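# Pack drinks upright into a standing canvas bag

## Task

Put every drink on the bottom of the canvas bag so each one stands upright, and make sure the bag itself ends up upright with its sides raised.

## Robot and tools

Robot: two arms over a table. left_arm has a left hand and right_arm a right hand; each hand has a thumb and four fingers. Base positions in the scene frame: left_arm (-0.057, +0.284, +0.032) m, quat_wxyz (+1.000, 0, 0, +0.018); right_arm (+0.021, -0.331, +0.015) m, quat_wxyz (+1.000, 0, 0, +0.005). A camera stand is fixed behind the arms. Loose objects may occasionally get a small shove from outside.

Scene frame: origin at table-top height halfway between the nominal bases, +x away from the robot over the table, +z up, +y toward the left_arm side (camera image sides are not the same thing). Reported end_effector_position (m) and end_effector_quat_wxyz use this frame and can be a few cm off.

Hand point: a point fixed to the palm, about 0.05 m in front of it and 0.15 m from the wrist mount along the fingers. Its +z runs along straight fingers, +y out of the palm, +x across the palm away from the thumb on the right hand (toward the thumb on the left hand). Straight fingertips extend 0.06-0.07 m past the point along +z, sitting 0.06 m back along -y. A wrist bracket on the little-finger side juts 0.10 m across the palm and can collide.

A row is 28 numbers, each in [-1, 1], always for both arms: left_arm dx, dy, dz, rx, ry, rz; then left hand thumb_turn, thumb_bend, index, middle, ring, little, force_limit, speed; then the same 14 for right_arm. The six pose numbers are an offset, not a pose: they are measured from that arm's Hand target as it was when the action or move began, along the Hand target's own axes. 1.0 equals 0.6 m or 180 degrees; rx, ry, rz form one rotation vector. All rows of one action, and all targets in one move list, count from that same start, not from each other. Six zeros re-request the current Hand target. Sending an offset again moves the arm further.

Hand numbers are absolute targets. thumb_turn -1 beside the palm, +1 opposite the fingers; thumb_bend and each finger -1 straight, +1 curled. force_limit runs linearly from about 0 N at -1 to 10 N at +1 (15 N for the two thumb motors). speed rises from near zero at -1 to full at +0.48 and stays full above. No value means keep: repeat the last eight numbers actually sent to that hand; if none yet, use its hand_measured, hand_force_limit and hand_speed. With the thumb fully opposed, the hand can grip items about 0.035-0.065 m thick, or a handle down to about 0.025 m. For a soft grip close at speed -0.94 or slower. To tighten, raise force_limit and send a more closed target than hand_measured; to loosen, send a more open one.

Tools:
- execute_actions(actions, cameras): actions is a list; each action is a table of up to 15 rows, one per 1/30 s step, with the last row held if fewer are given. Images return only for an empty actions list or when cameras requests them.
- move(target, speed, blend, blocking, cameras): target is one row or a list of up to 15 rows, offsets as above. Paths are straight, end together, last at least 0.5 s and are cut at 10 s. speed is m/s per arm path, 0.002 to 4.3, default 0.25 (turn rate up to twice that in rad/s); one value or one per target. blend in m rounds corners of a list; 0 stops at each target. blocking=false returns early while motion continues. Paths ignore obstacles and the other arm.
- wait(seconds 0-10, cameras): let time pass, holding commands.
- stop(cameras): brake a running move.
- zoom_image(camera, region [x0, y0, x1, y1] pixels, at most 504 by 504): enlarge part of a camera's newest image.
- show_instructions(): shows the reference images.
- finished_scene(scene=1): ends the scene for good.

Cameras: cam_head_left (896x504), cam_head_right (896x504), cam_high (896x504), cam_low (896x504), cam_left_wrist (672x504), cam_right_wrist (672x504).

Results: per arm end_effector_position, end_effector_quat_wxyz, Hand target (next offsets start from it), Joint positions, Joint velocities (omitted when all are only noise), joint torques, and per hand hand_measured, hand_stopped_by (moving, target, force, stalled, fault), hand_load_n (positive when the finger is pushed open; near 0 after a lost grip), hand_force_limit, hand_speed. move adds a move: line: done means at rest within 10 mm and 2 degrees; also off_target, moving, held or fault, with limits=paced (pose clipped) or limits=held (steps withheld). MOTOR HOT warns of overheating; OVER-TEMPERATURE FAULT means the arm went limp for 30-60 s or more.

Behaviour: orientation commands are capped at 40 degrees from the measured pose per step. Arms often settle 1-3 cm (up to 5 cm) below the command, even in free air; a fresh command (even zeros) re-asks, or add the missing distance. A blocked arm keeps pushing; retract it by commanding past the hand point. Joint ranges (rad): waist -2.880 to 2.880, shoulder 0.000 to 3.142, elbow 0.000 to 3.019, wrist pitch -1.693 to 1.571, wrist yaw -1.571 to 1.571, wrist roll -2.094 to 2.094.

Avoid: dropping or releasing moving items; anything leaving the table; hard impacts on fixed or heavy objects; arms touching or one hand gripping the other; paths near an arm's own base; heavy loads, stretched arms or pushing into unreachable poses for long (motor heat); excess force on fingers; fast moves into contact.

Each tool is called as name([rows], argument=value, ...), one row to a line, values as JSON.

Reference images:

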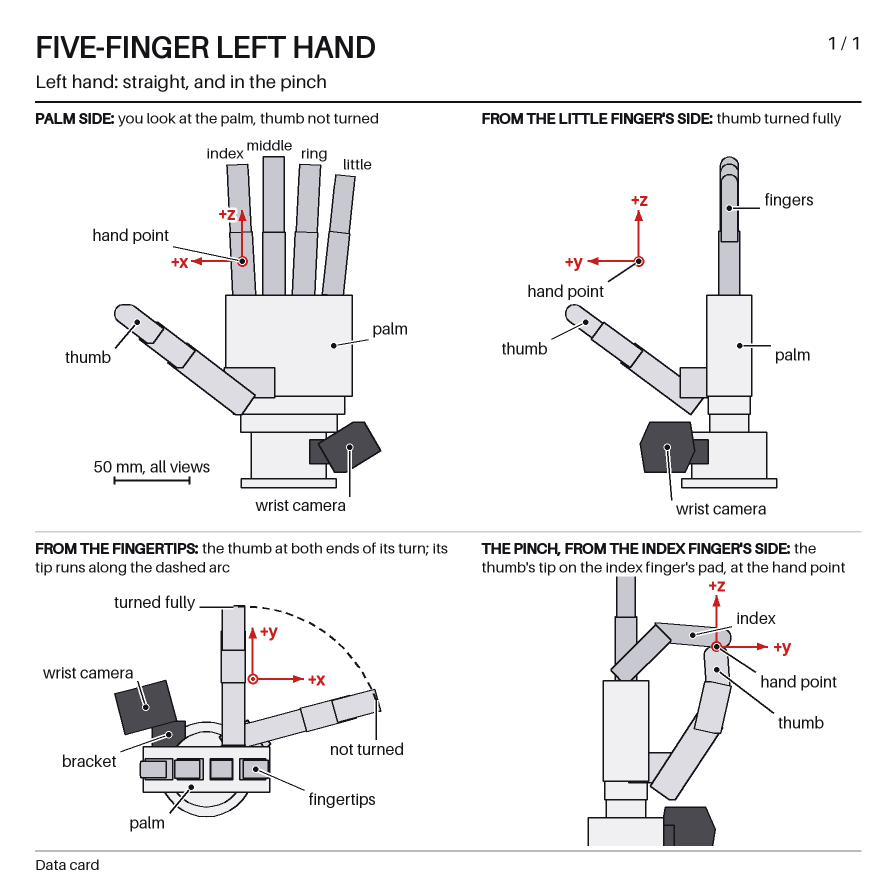

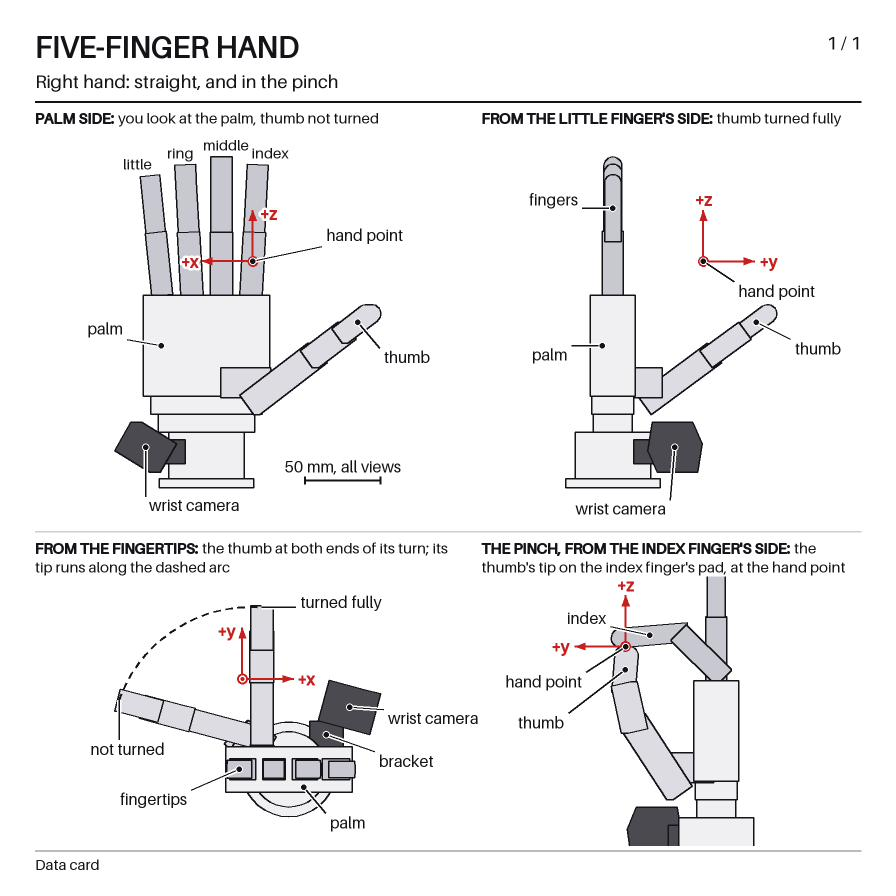

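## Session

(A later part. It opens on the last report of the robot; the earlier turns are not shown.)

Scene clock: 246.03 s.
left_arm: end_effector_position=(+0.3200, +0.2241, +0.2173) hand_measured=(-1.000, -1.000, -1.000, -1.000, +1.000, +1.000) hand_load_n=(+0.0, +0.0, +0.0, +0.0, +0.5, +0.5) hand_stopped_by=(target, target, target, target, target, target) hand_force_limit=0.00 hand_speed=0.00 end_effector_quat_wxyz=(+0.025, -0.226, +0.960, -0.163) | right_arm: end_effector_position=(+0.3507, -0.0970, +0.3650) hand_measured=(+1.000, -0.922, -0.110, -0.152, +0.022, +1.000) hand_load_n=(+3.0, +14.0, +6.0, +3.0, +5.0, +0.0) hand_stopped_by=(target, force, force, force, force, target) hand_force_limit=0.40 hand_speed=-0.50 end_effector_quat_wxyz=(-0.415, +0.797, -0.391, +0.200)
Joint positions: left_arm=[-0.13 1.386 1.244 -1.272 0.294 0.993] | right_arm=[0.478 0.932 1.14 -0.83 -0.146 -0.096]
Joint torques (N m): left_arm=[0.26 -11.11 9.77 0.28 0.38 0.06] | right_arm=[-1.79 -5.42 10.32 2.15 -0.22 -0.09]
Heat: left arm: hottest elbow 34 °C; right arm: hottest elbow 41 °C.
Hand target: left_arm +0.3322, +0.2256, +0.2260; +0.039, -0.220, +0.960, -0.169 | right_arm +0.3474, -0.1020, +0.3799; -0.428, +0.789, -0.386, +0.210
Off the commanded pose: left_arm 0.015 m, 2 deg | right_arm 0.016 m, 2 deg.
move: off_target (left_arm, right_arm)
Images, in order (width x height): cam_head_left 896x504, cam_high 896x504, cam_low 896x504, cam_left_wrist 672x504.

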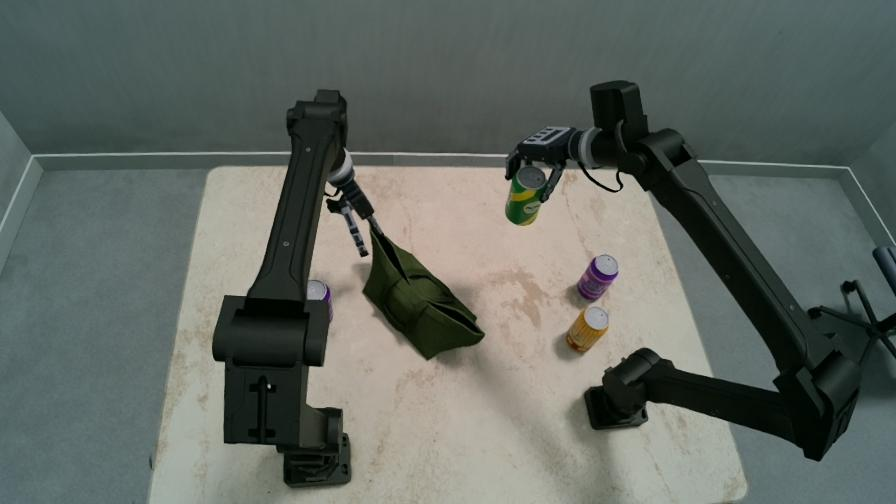

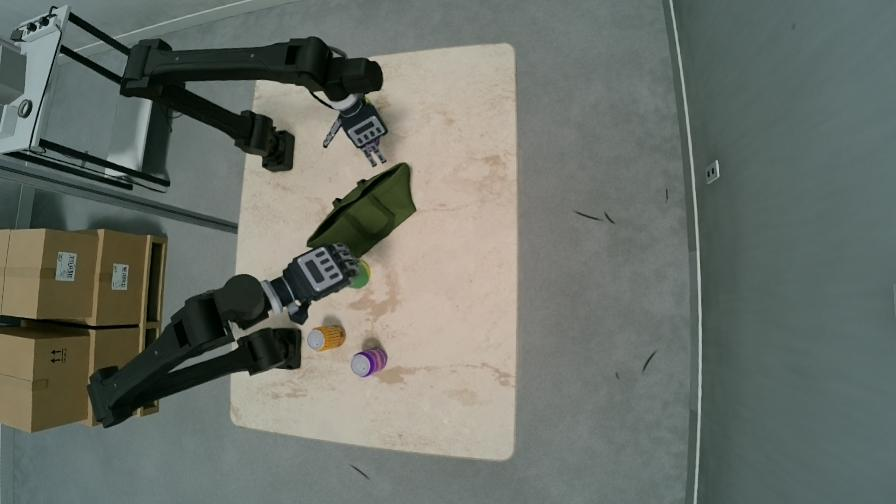

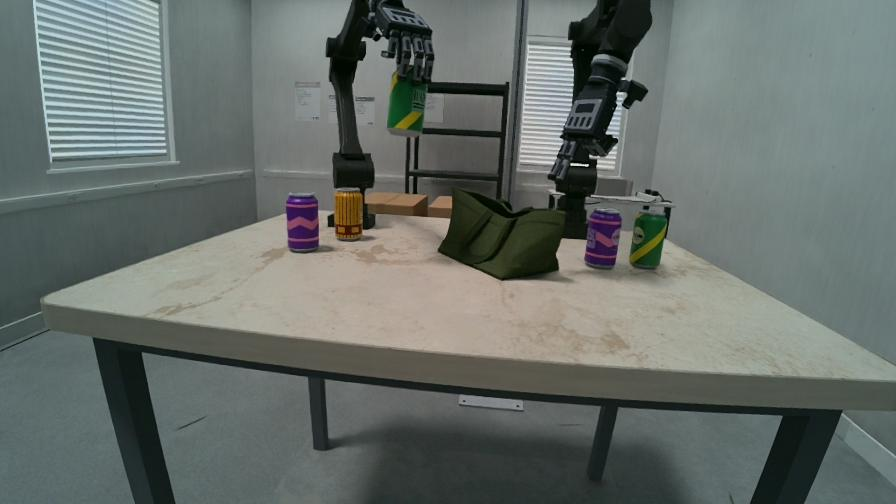

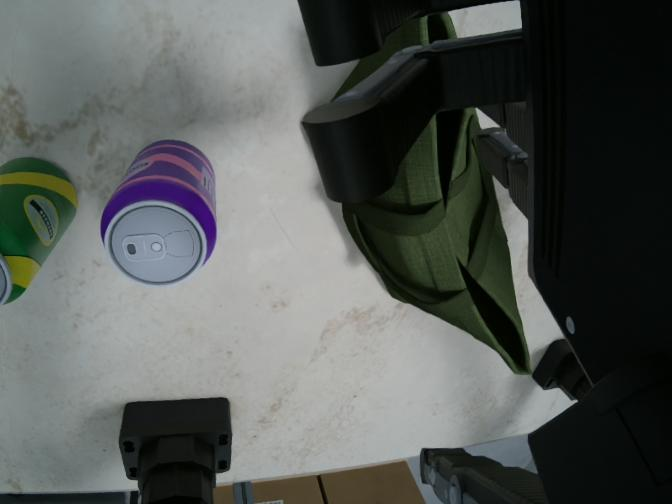

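zoom_image(camera="cam_left_wrist", region=[300, 0, 560, 390])

zoom_image(camera="cam_head_left", region=[320, 160, 500, 370])

Scaled by 1.292 from the camera's 672x504 image, which has a finer 960x720 frame.

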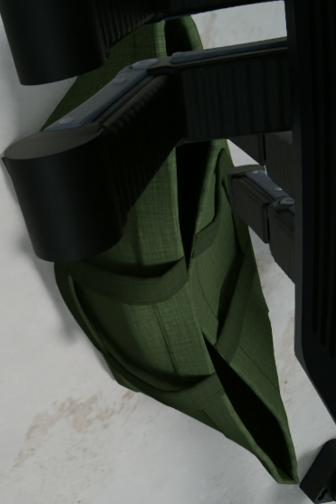

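Scaled by 2.400 from the camera's 896x504 image, which has a finer 1280x720 frame.

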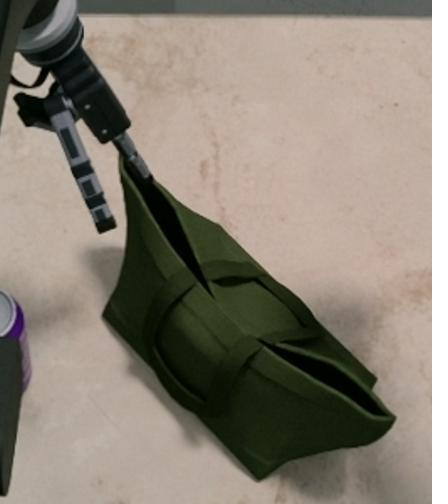

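move(target=[0.0175,-0.0131,0.0758,0,0,0,-1,-1,-1,-1,1,1,0,0,0,0,0,0,0,0,1,-0.918,0.25,0.25,0.35,1,0.4,-0.5], speed=0.08, cameras=["cam_left_wrist","cam_high","cam_head_left","cam_low","cam_head_right"])

zoom_image(camera="cam_low", region=[420, 100, 620, 300])

zoom_image(camera="cam_high", region=[280, 100, 440, 270])

zoom_image(camera="cam_head_left", region=[320, 160, 500, 370])

zoom_image(camera="cam_left_wrist", region=[300, 0, 560, 390])

Scene clock: 252.03 s.
left_arm: end_effector_position=(+0.3302, +0.2040, +0.1886) hand_measured=(-1.000, -1.000, -1.000, -1.000, +1.000, +1.000) hand_load_n=(+0.0, +0.0, +0.0, +0.0, +0.0, +0.0) hand_stopped_by=(target, target, target, target, target, target) hand_force_limit=0.00 hand_speed=0.00 end_effector_quat_wxyz=(+0.037, -0.217, +0.961, -0.168) | right_arm: end_effector_position=(+0.3507, -0.0970, +0.3650) hand_measured=(+1.000, -0.922, -0.110, -0.152, +0.022, +1.000) hand_load_n=(+3.0, +13.5, +6.0, +3.0, +5.0, +0.0) hand_stopped_by=(target, force, force, force, force, target) hand_force_limit=0.40 hand_speed=-0.50 end_effector_quat_wxyz=(-0.415, +0.797, -0.391, +0.200)
Joint positions: left_arm=[-0.176 1.411 1.194 -1.159 0.288 0.959] | right_arm=[0.478 0.932 1.14 -0.83 -0.146 -0.096]
Joint torques (N m): left_arm=[-0.85 -11.52 7.56 0.91 0.14 -0.25] | right_arm=[-1.79 -5.42 10.33 2.14 -0.22 -0.09]
Heat: left arm: hottest elbow 34 °C; right arm: hottest elbow 40 °C.
Hand target: left_arm +0.3328, +0.2004, +0.1860; +0.039, -0.220, +0.960, -0.169 | right_arm +0.3474, -0.1020, +0.3799; -0.428, +0.789, -0.386, +0.210
Off the commanded pose: left_arm 0.005 m, 0 deg | right_arm 0.016 m, 2 deg.
move: off_target (right_arm)
Images, in order (width x height): cam_head_left 896x504, cam_head_right 896x504, cam_high 896x504, cam_low 896x504, cam_left_wrist 672x504.

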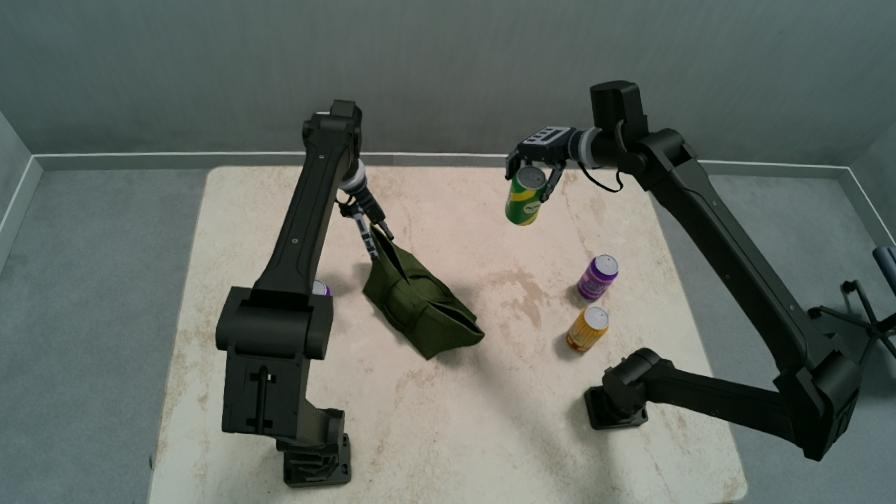

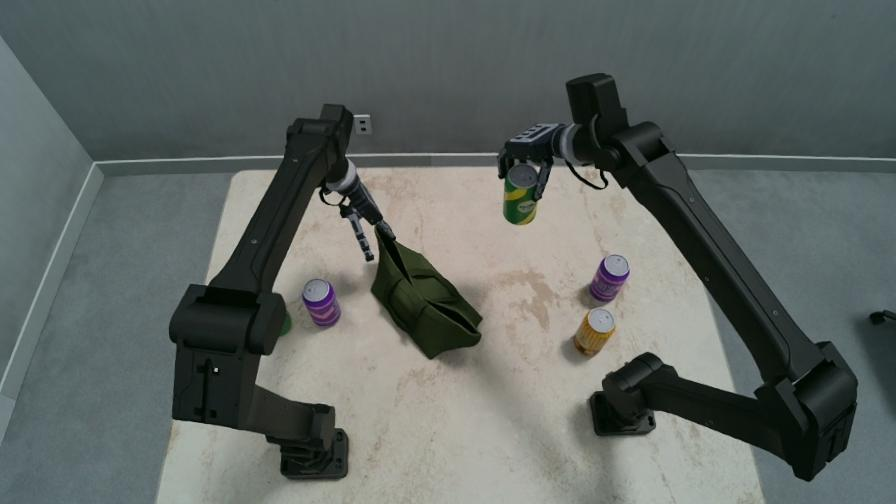

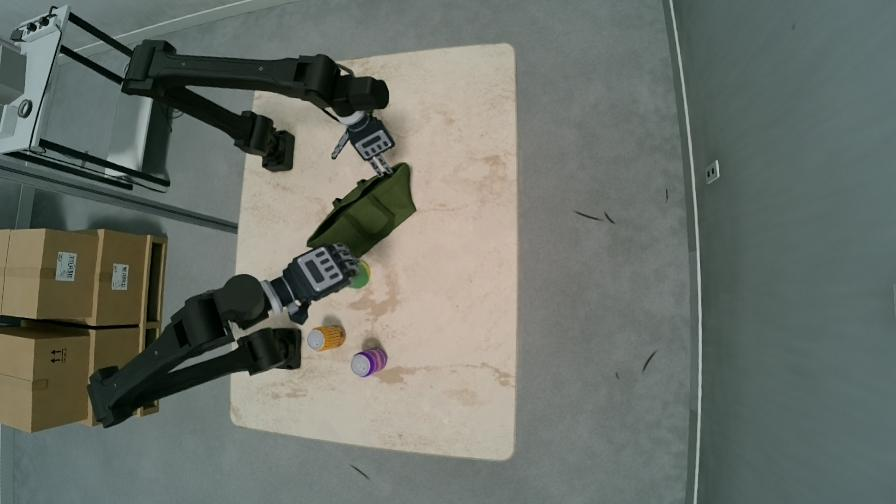

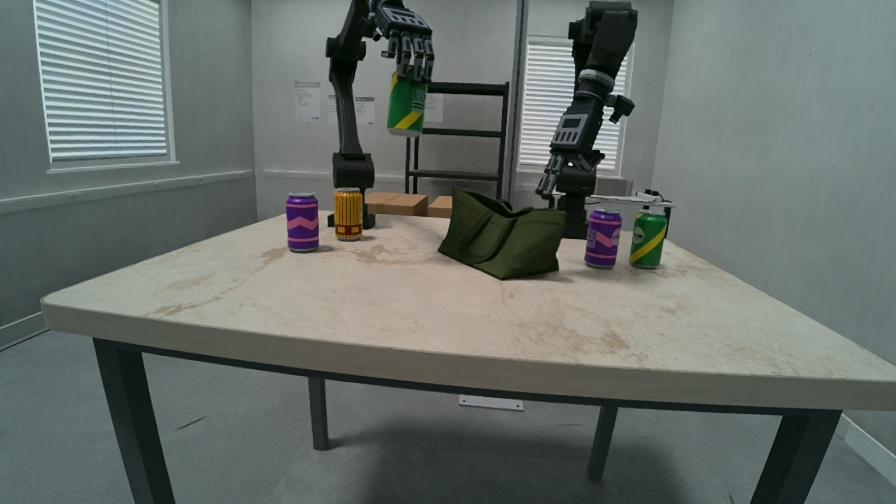

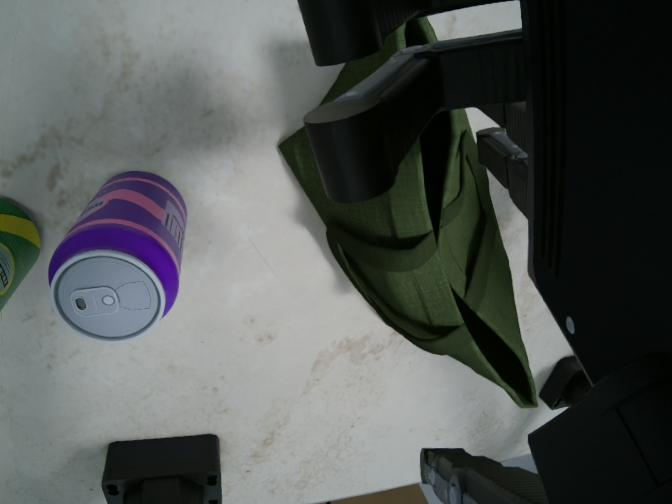

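Scaled by 2.520 from the camera's 896x504 image, which has a finer 1280x720 frame.

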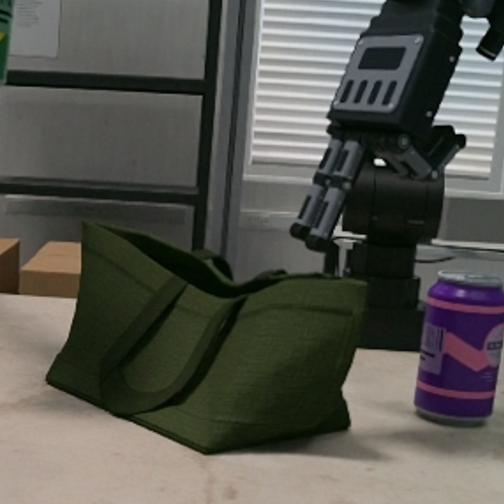

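Scaled by 2.965 from the camera's 896x504 image, which has a finer 1280x720 frame.

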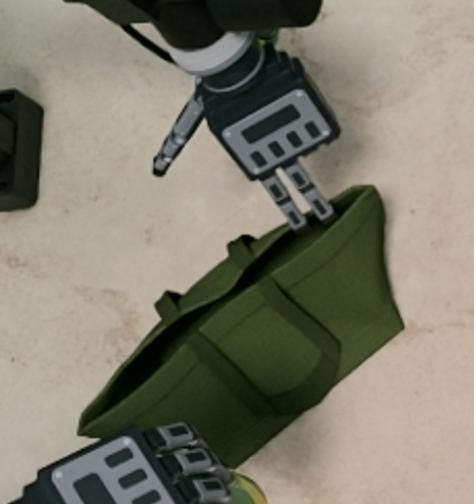

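Scaled by 2.400 from the camera's 896x504 image, which has a finer 1280x720 frame.

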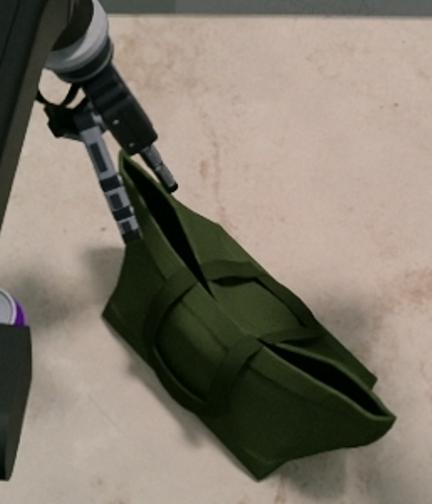

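Scaled by 1.292 from the camera's 672x504 image, which has a finer 960x720 frame.

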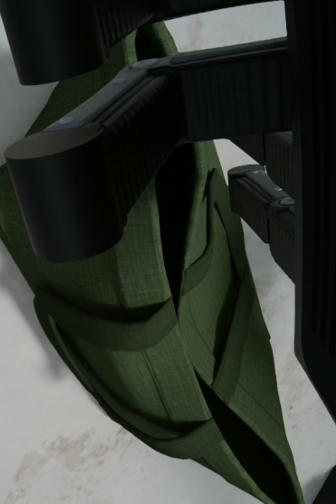

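move(target=[0.0417,0.037,-0.0045,0,-0.0114,-0.0313,-1,-1,-1,-1,1,1,0,0,0,0,0,0,0,0,1,-0.918,0.25,0.25,0.35,1,0.4,-0.5], speed=0.08, cameras=["cam_left_wrist","cam_high","cam_head_left","cam_low","cam_head_right"])

zoom_image(camera="cam_low", region=[420, 140, 600, 300])

zoom_image(camera="cam_high", region=[290, 130, 430, 260])

zoom_image(camera="cam_head_left", region=[340, 200, 500, 370])

Scene clock: 260.40 s.
left_arm: end_effector_position=(+0.2980, +0.2069, +0.1779) hand_measured=(-1.000, -1.000, -1.000, -1.000, +1.000, +1.000) hand_load_n=(-0.5, +0.0, +0.0, +0.0, +0.0, +0.0) hand_stopped_by=(target, target, target, target, target, target) hand_force_limit=0.00 hand_speed=0.00 end_effector_quat_wxyz=(+0.037, -0.261, +0.951, -0.163) | right_arm: end_effector_position=(+0.3507, -0.0970, +0.3650) hand_measured=(+1.000, -0.922, -0.110, -0.152, +0.022, +1.000) hand_load_n=(+3.0, +14.0, +5.5, +3.0, +4.5, +0.0) hand_stopped_by=(target, force, force, force, force, target) hand_force_limit=0.40 hand_speed=-0.50 end_effector_quat_wxyz=(-0.415, +0.797, -0.391, +0.200)
Joint positions: left_arm=[-0.176 1.335 1.089 -1.122 0.269 0.869] | right_arm=[0.478 0.932 1.14 -0.83 -0.146 -0.096]
Joint torques (N m): left_arm=[0.44 -11.75 7.42 0.87 0.13 -0.22] | right_arm=[-1.73 -5.42 10.32 2.14 -0.22 -0.1]
Heat: left arm: hottest elbow 34 °C; right arm: hottest elbow 40 °C.
Hand target: left_arm +0.3008, +0.2091, +0.1810; +0.048, -0.270, +0.947, -0.167 | right_arm +0.3474, -0.1020, +0.3799; -0.428, +0.789, -0.386, +0.210
Off the commanded pose: left_arm 0.005 m, 2 deg | right_arm 0.016 m, 2 deg.
move: off_target (right_arm)
Images, in order (width x height): cam_head_left 896x504, cam_head_right 896x504, cam_high 896x504, cam_low 896x504, cam_left_wrist 672x504.

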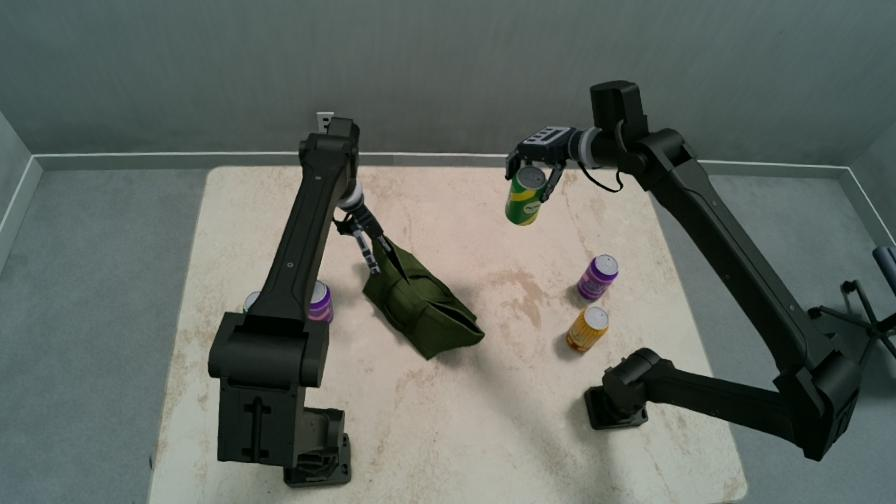

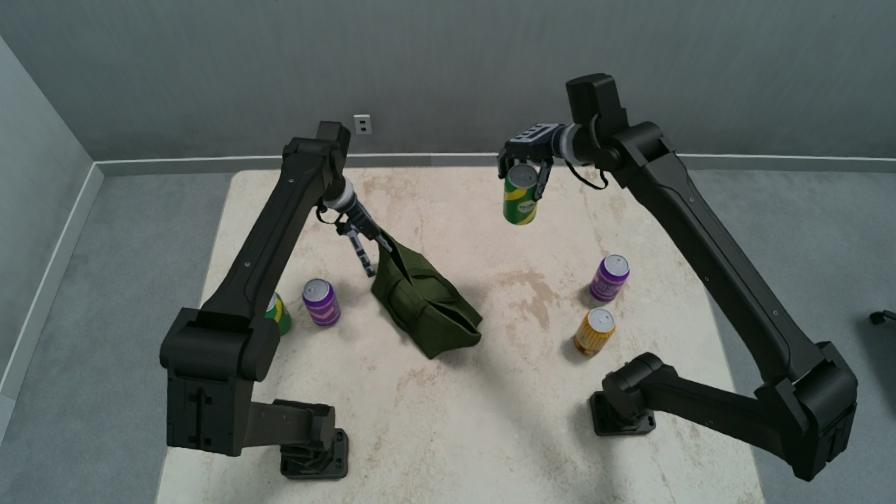

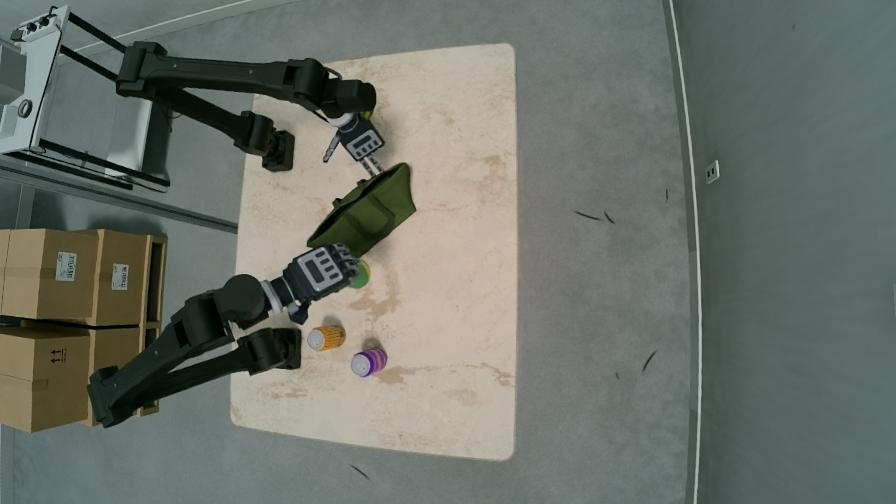

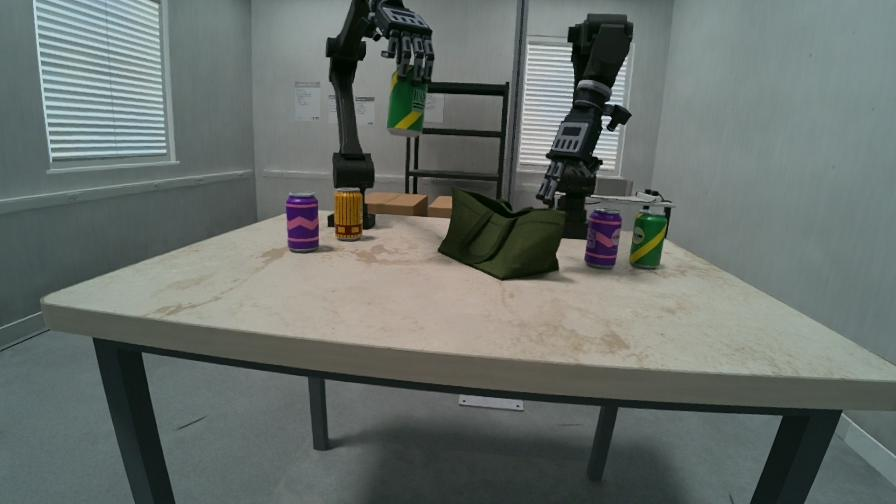

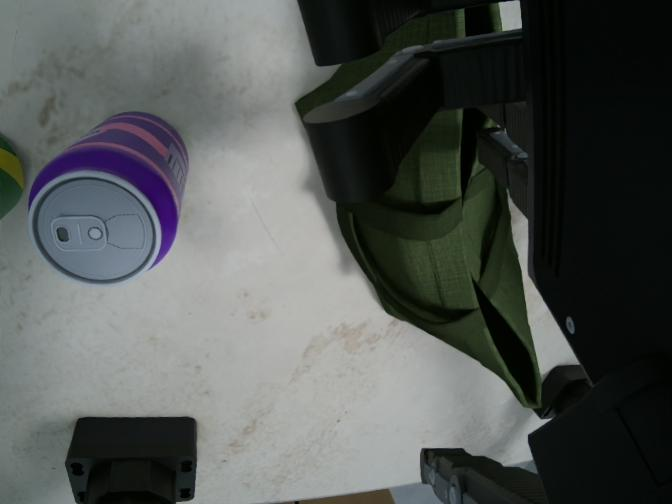

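Scaled by 2.800 from the camera's 896x504 image, which has a finer 1280x720 frame.

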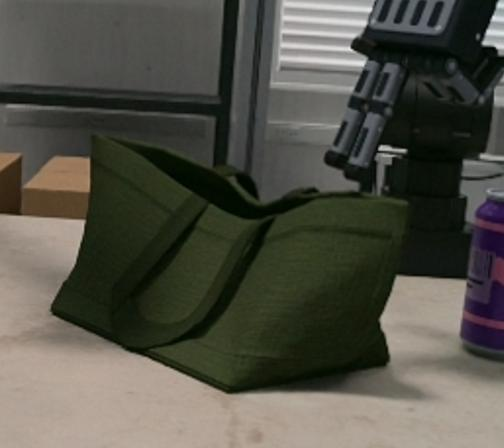

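Scaled by 3.600 from the camera's 896x504 image, which has a finer 1280x720 frame.

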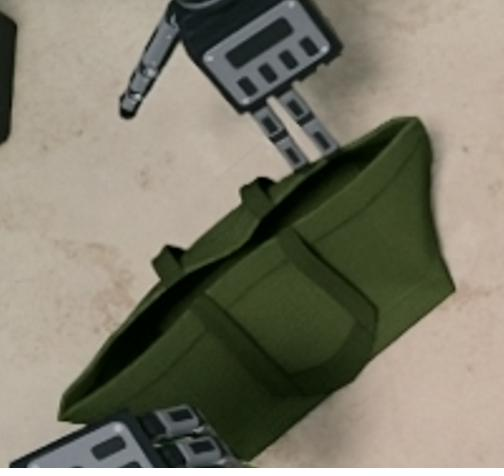

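Scaled by 2.965 from the camera's 896x504 image, which has a finer 1280x720 frame.

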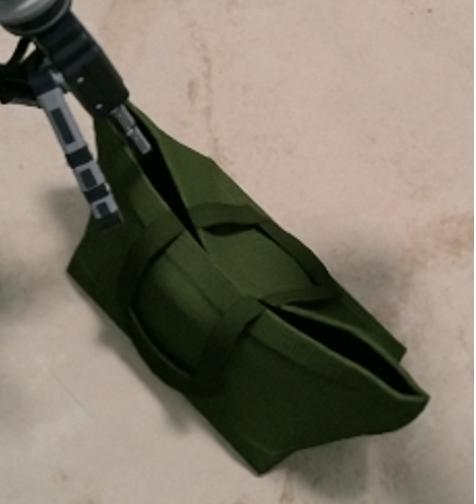

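move(target=[-0.005,0,0.07,0,0,0,-1,-1,-1,-1,1,1,0,0,0,0,0,0,0,0,1,-0.918,0.25,0.25,0.35,1,0.4,-0.5], speed=0.05, cameras=["cam_left_wrist","cam_high","cam_head_left","cam_low","cam_head_right"])

zoom_image(camera="cam_low", region=[420, 140, 600, 300])

zoom_image(camera="cam_high", region=[290, 130, 430, 260])

zoom_image(camera="cam_head_left", region=[340, 200, 500, 370])

Scene clock: 263.17 s.
left_arm: end_effector_position=(+0.3098, +0.2018, +0.1461) hand_measured=(-1.000, -1.000, -1.000, -1.000, +1.000, +1.000) hand_load_n=(+0.0, +0.0, +0.0, +0.0, +0.0, +0.0) hand_stopped_by=(target, target, target, target, target, target) hand_force_limit=0.00 hand_speed=0.00 end_effector_quat_wxyz=(+0.048, -0.267, +0.948, -0.167) | right_arm: end_effector_position=(+0.3507, -0.0970, +0.3650) hand_measured=(+1.000, -0.922, -0.110, -0.152, +0.022, +1.000) hand_load_n=(+3.0, +14.0, +5.5, +3.0, +5.0, +0.0) hand_stopped_by=(target, force, force, force, force, target) hand_force_limit=0.40 hand_speed=-0.50 end_effector_quat_wxyz=(-0.415, +0.797, -0.391, +0.200)
Joint positions: left_arm=[-0.183 1.374 1.039 -1.005 0.265 0.845] | right_arm=[0.478 0.932 1.14 -0.83 -0.146 -0.096]
Joint torques (N m): left_arm=[-0.79 -10.11 7.19 0.81 0.1 -0.28] | right_arm=[-1.85 -5.36 10.32 2.14 -0.23 -0.1]
Heat: left arm: hottest elbow 34 °C; right arm: hottest elbow 40 °C.
Hand target: left_arm +0.3108, +0.1985, +0.1415; +0.048, -0.269, +0.947, -0.166 | right_arm +0.3474, -0.1020, +0.3799; -0.428, +0.789, -0.386, +0.210
Off the commanded pose: left_arm 0.006 m, 0 deg | right_arm 0.016 m, 2 deg.
move: off_target (right_arm)
Images, in order (width x height): cam_head_left 896x504, cam_head_right 896x504, cam_high 896x504, cam_low 896x504, cam_left_wrist 672x504.

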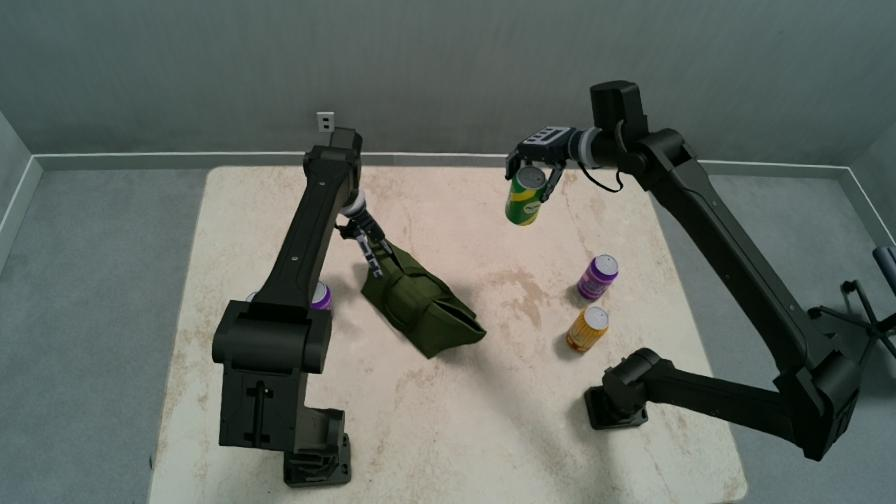

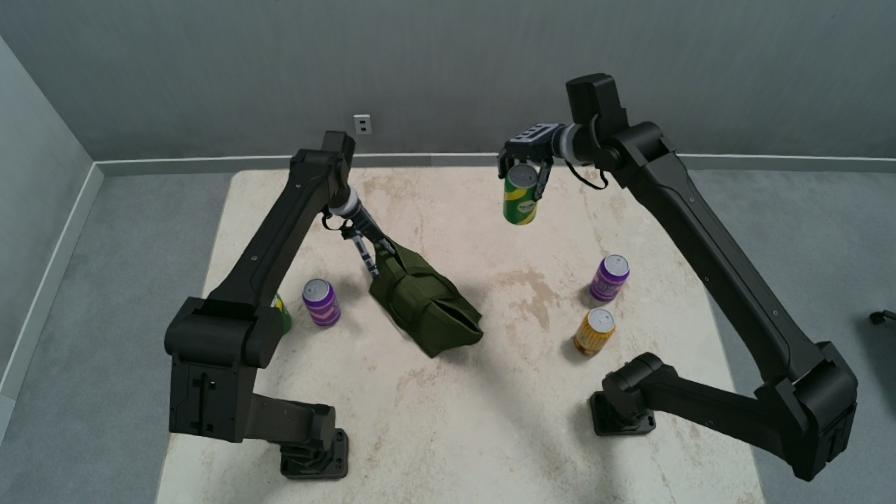

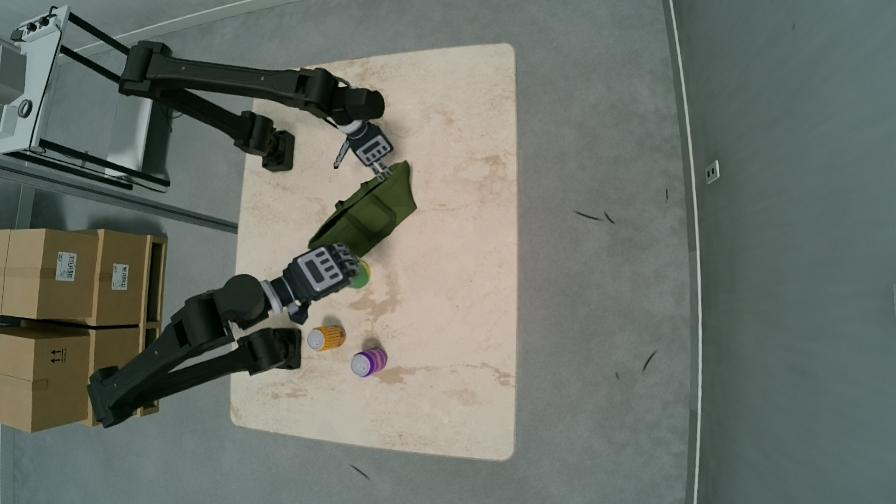

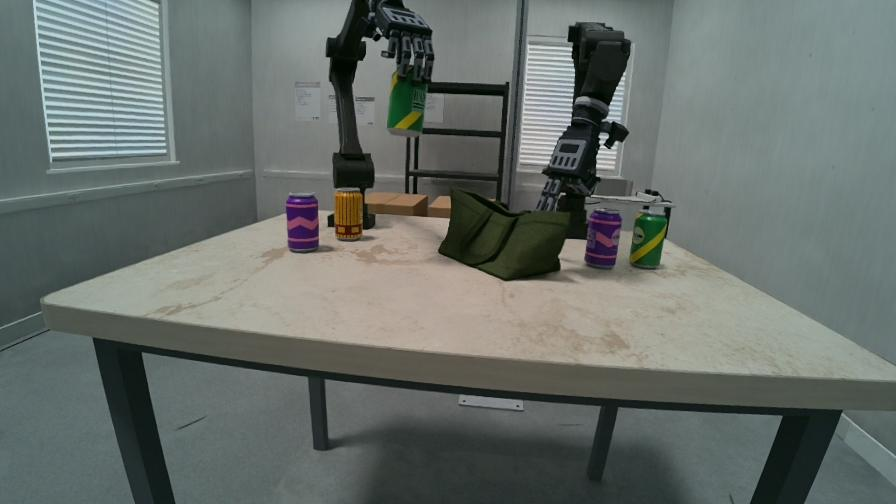

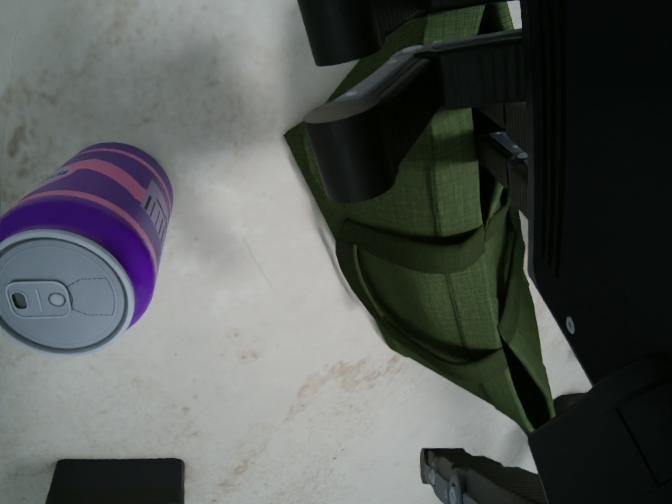

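Scaled by 2.800 from the camera's 896x504 image, which has a finer 1280x720 frame.

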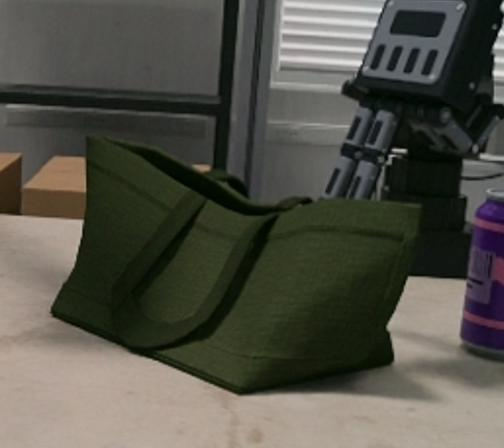

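Scaled by 3.600 from the camera's 896x504 image, which has a finer 1280x720 frame.

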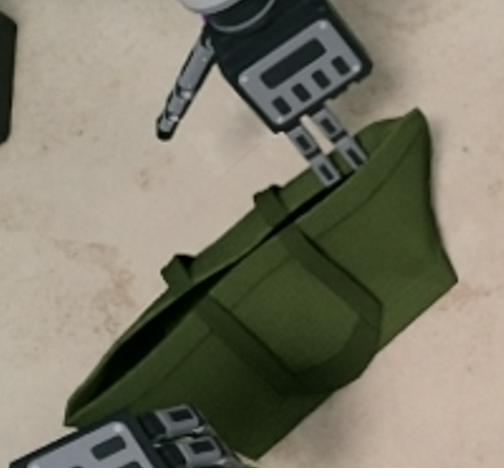

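Scaled by 2.965 from the camera's 896x504 image, which has a finer 1280x720 frame.

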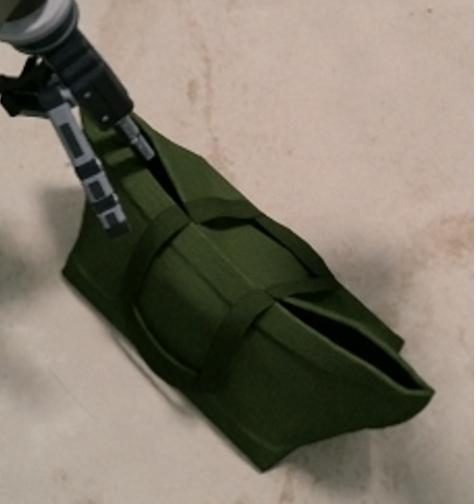

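move(target=[0,0,0.065,0,0,0,-1,-1,-1,-1,1,1,0,0,0,0,0,0,0,0,1,-0.918,0.25,0.25,0.35,1,0.4,-0.5], speed=0.05, cameras=["cam_left_wrist","cam_high","cam_head_left","cam_low","cam_head_right"])

zoom_image(camera="cam_low", region=[420, 140, 600, 300])

zoom_image(camera="cam_high", region=[290, 130, 430, 260])

zoom_image(camera="cam_head_left", region=[340, 200, 500, 370])

Scene clock: 265.60 s.
left_arm: end_effector_position=(+0.3174, +0.1905, +0.1101) hand_measured=(-1.000, -1.000, -1.000, -1.000, +1.000, +1.000) hand_load_n=(+0.0, +0.0, +0.0, +0.0, +0.0, +0.0) hand_stopped_by=(target, target, target, target, target, target) hand_force_limit=0.00 hand_speed=0.00 end_effector_quat_wxyz=(+0.049, -0.267, +0.948, -0.168) | right_arm: end_effector_position=(+0.3507, -0.0970, +0.3650) hand_measured=(+1.000, -0.922, -0.110, -0.152, +0.022, +1.000) hand_load_n=(+2.5, +14.0, +6.0, +3.0, +4.5, +0.0) hand_stopped_by=(target, force, force, force, force, target) hand_force_limit=0.40 hand_speed=-0.50 end_effector_quat_wxyz=(-0.415, +0.797, -0.391, +0.200)
Joint positions: left_arm=[-0.208 1.434 0.998 -0.895 0.26 0.819] | right_arm=[0.478 0.932 1.14 -0.83 -0.146 -0.096]
Joint torques (N m): left_arm=[-0.85 -10.87 6.93 0.94 0.05 -0.32] | right_arm=[-1.79 -5.36 10.33 2.14 -0.21 -0.1]
Heat: left arm: hottest elbow 34 °C; right arm: hottest elbow 40 °C.
Hand target: left_arm +0.3177, +0.1873, +0.1047; +0.048, -0.270, +0.947, -0.166 | right_arm +0.3474, -0.1020, +0.3799; -0.428, +0.789, -0.386, +0.210
Off the commanded pose: left_arm 0.006 m, 0 deg | right_arm 0.016 m, 2 deg.
move: off_target (right_arm)
Images, in order (width x height): cam_head_left 896x504, cam_head_right 896x504, cam_high 896x504, cam_low 896x504, cam_left_wrist 672x504.

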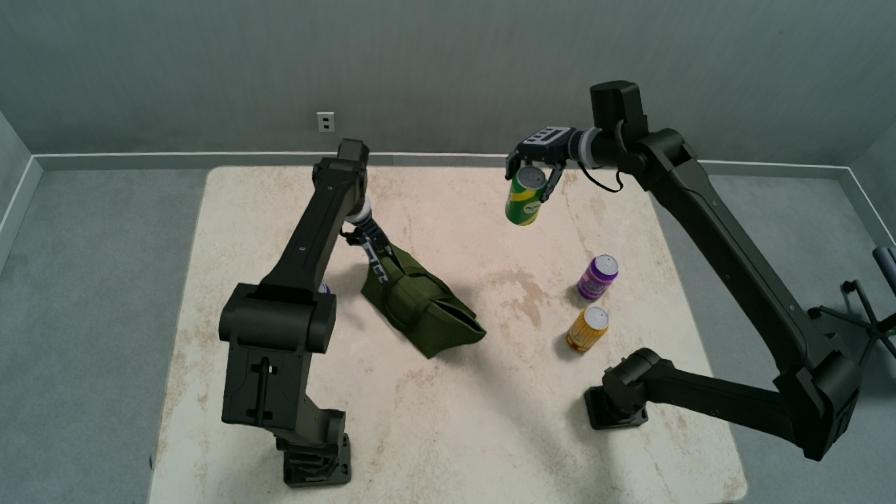

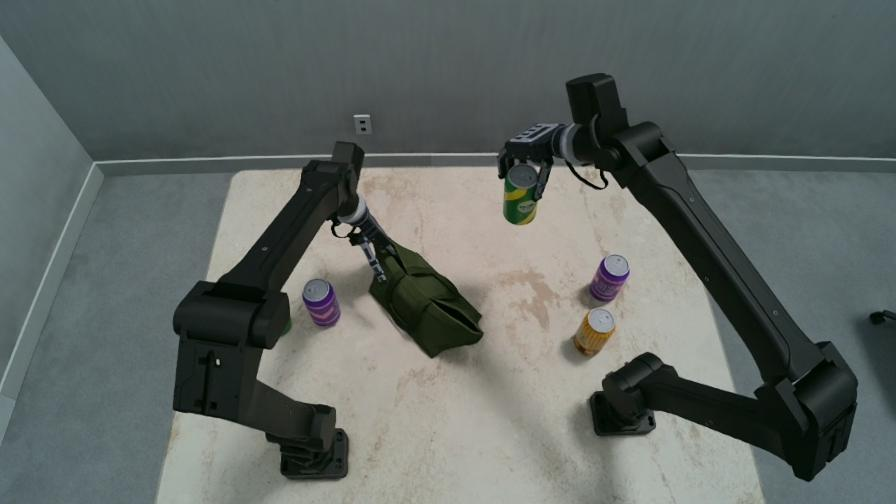

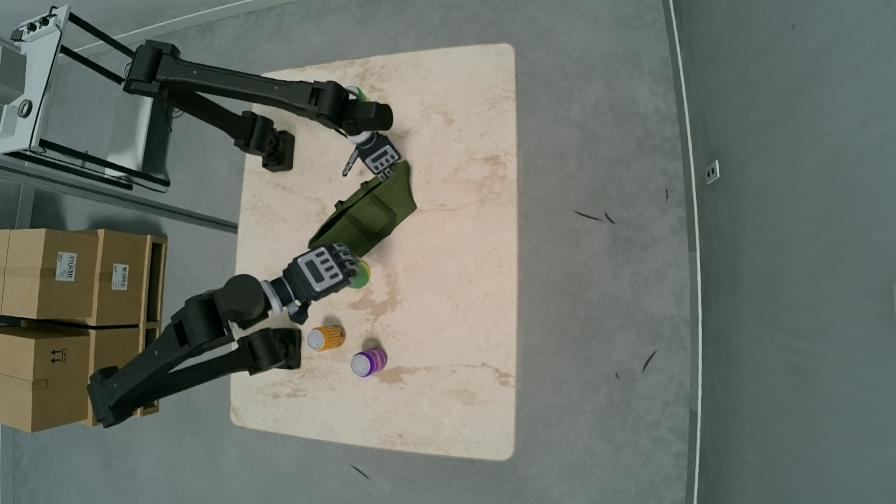

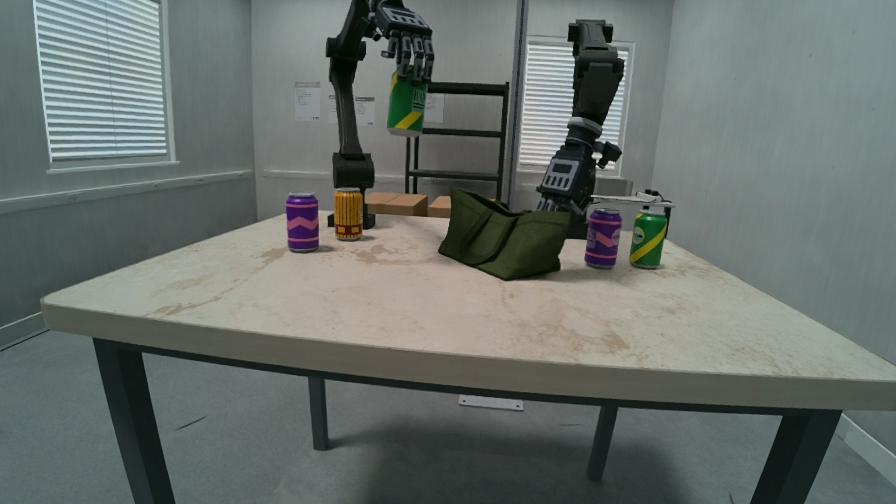

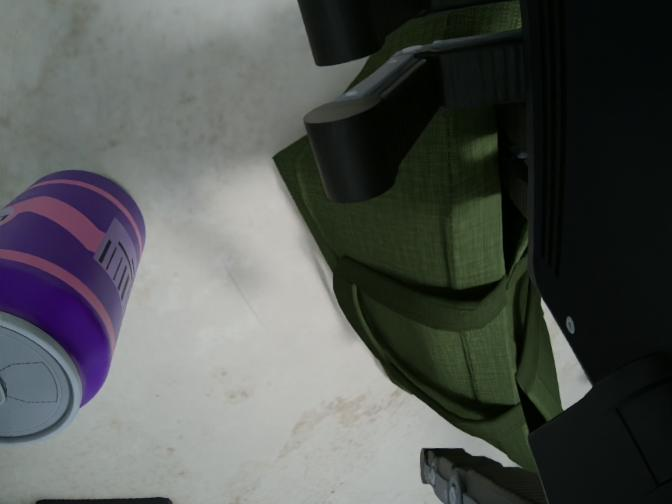

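Scaled by 2.800 from the camera's 896x504 image, which has a finer 1280x720 frame.

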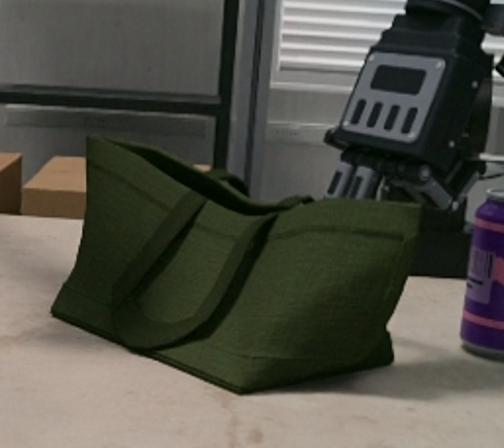

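Scaled by 3.600 from the camera's 896x504 image, which has a finer 1280x720 frame.

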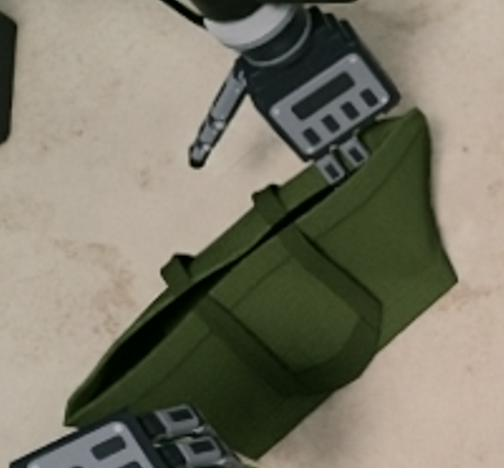

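Scaled by 2.965 from the camera's 896x504 image, which has a finer 1280x720 frame.

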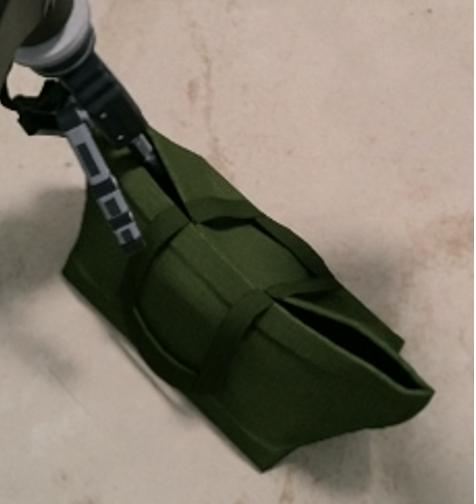

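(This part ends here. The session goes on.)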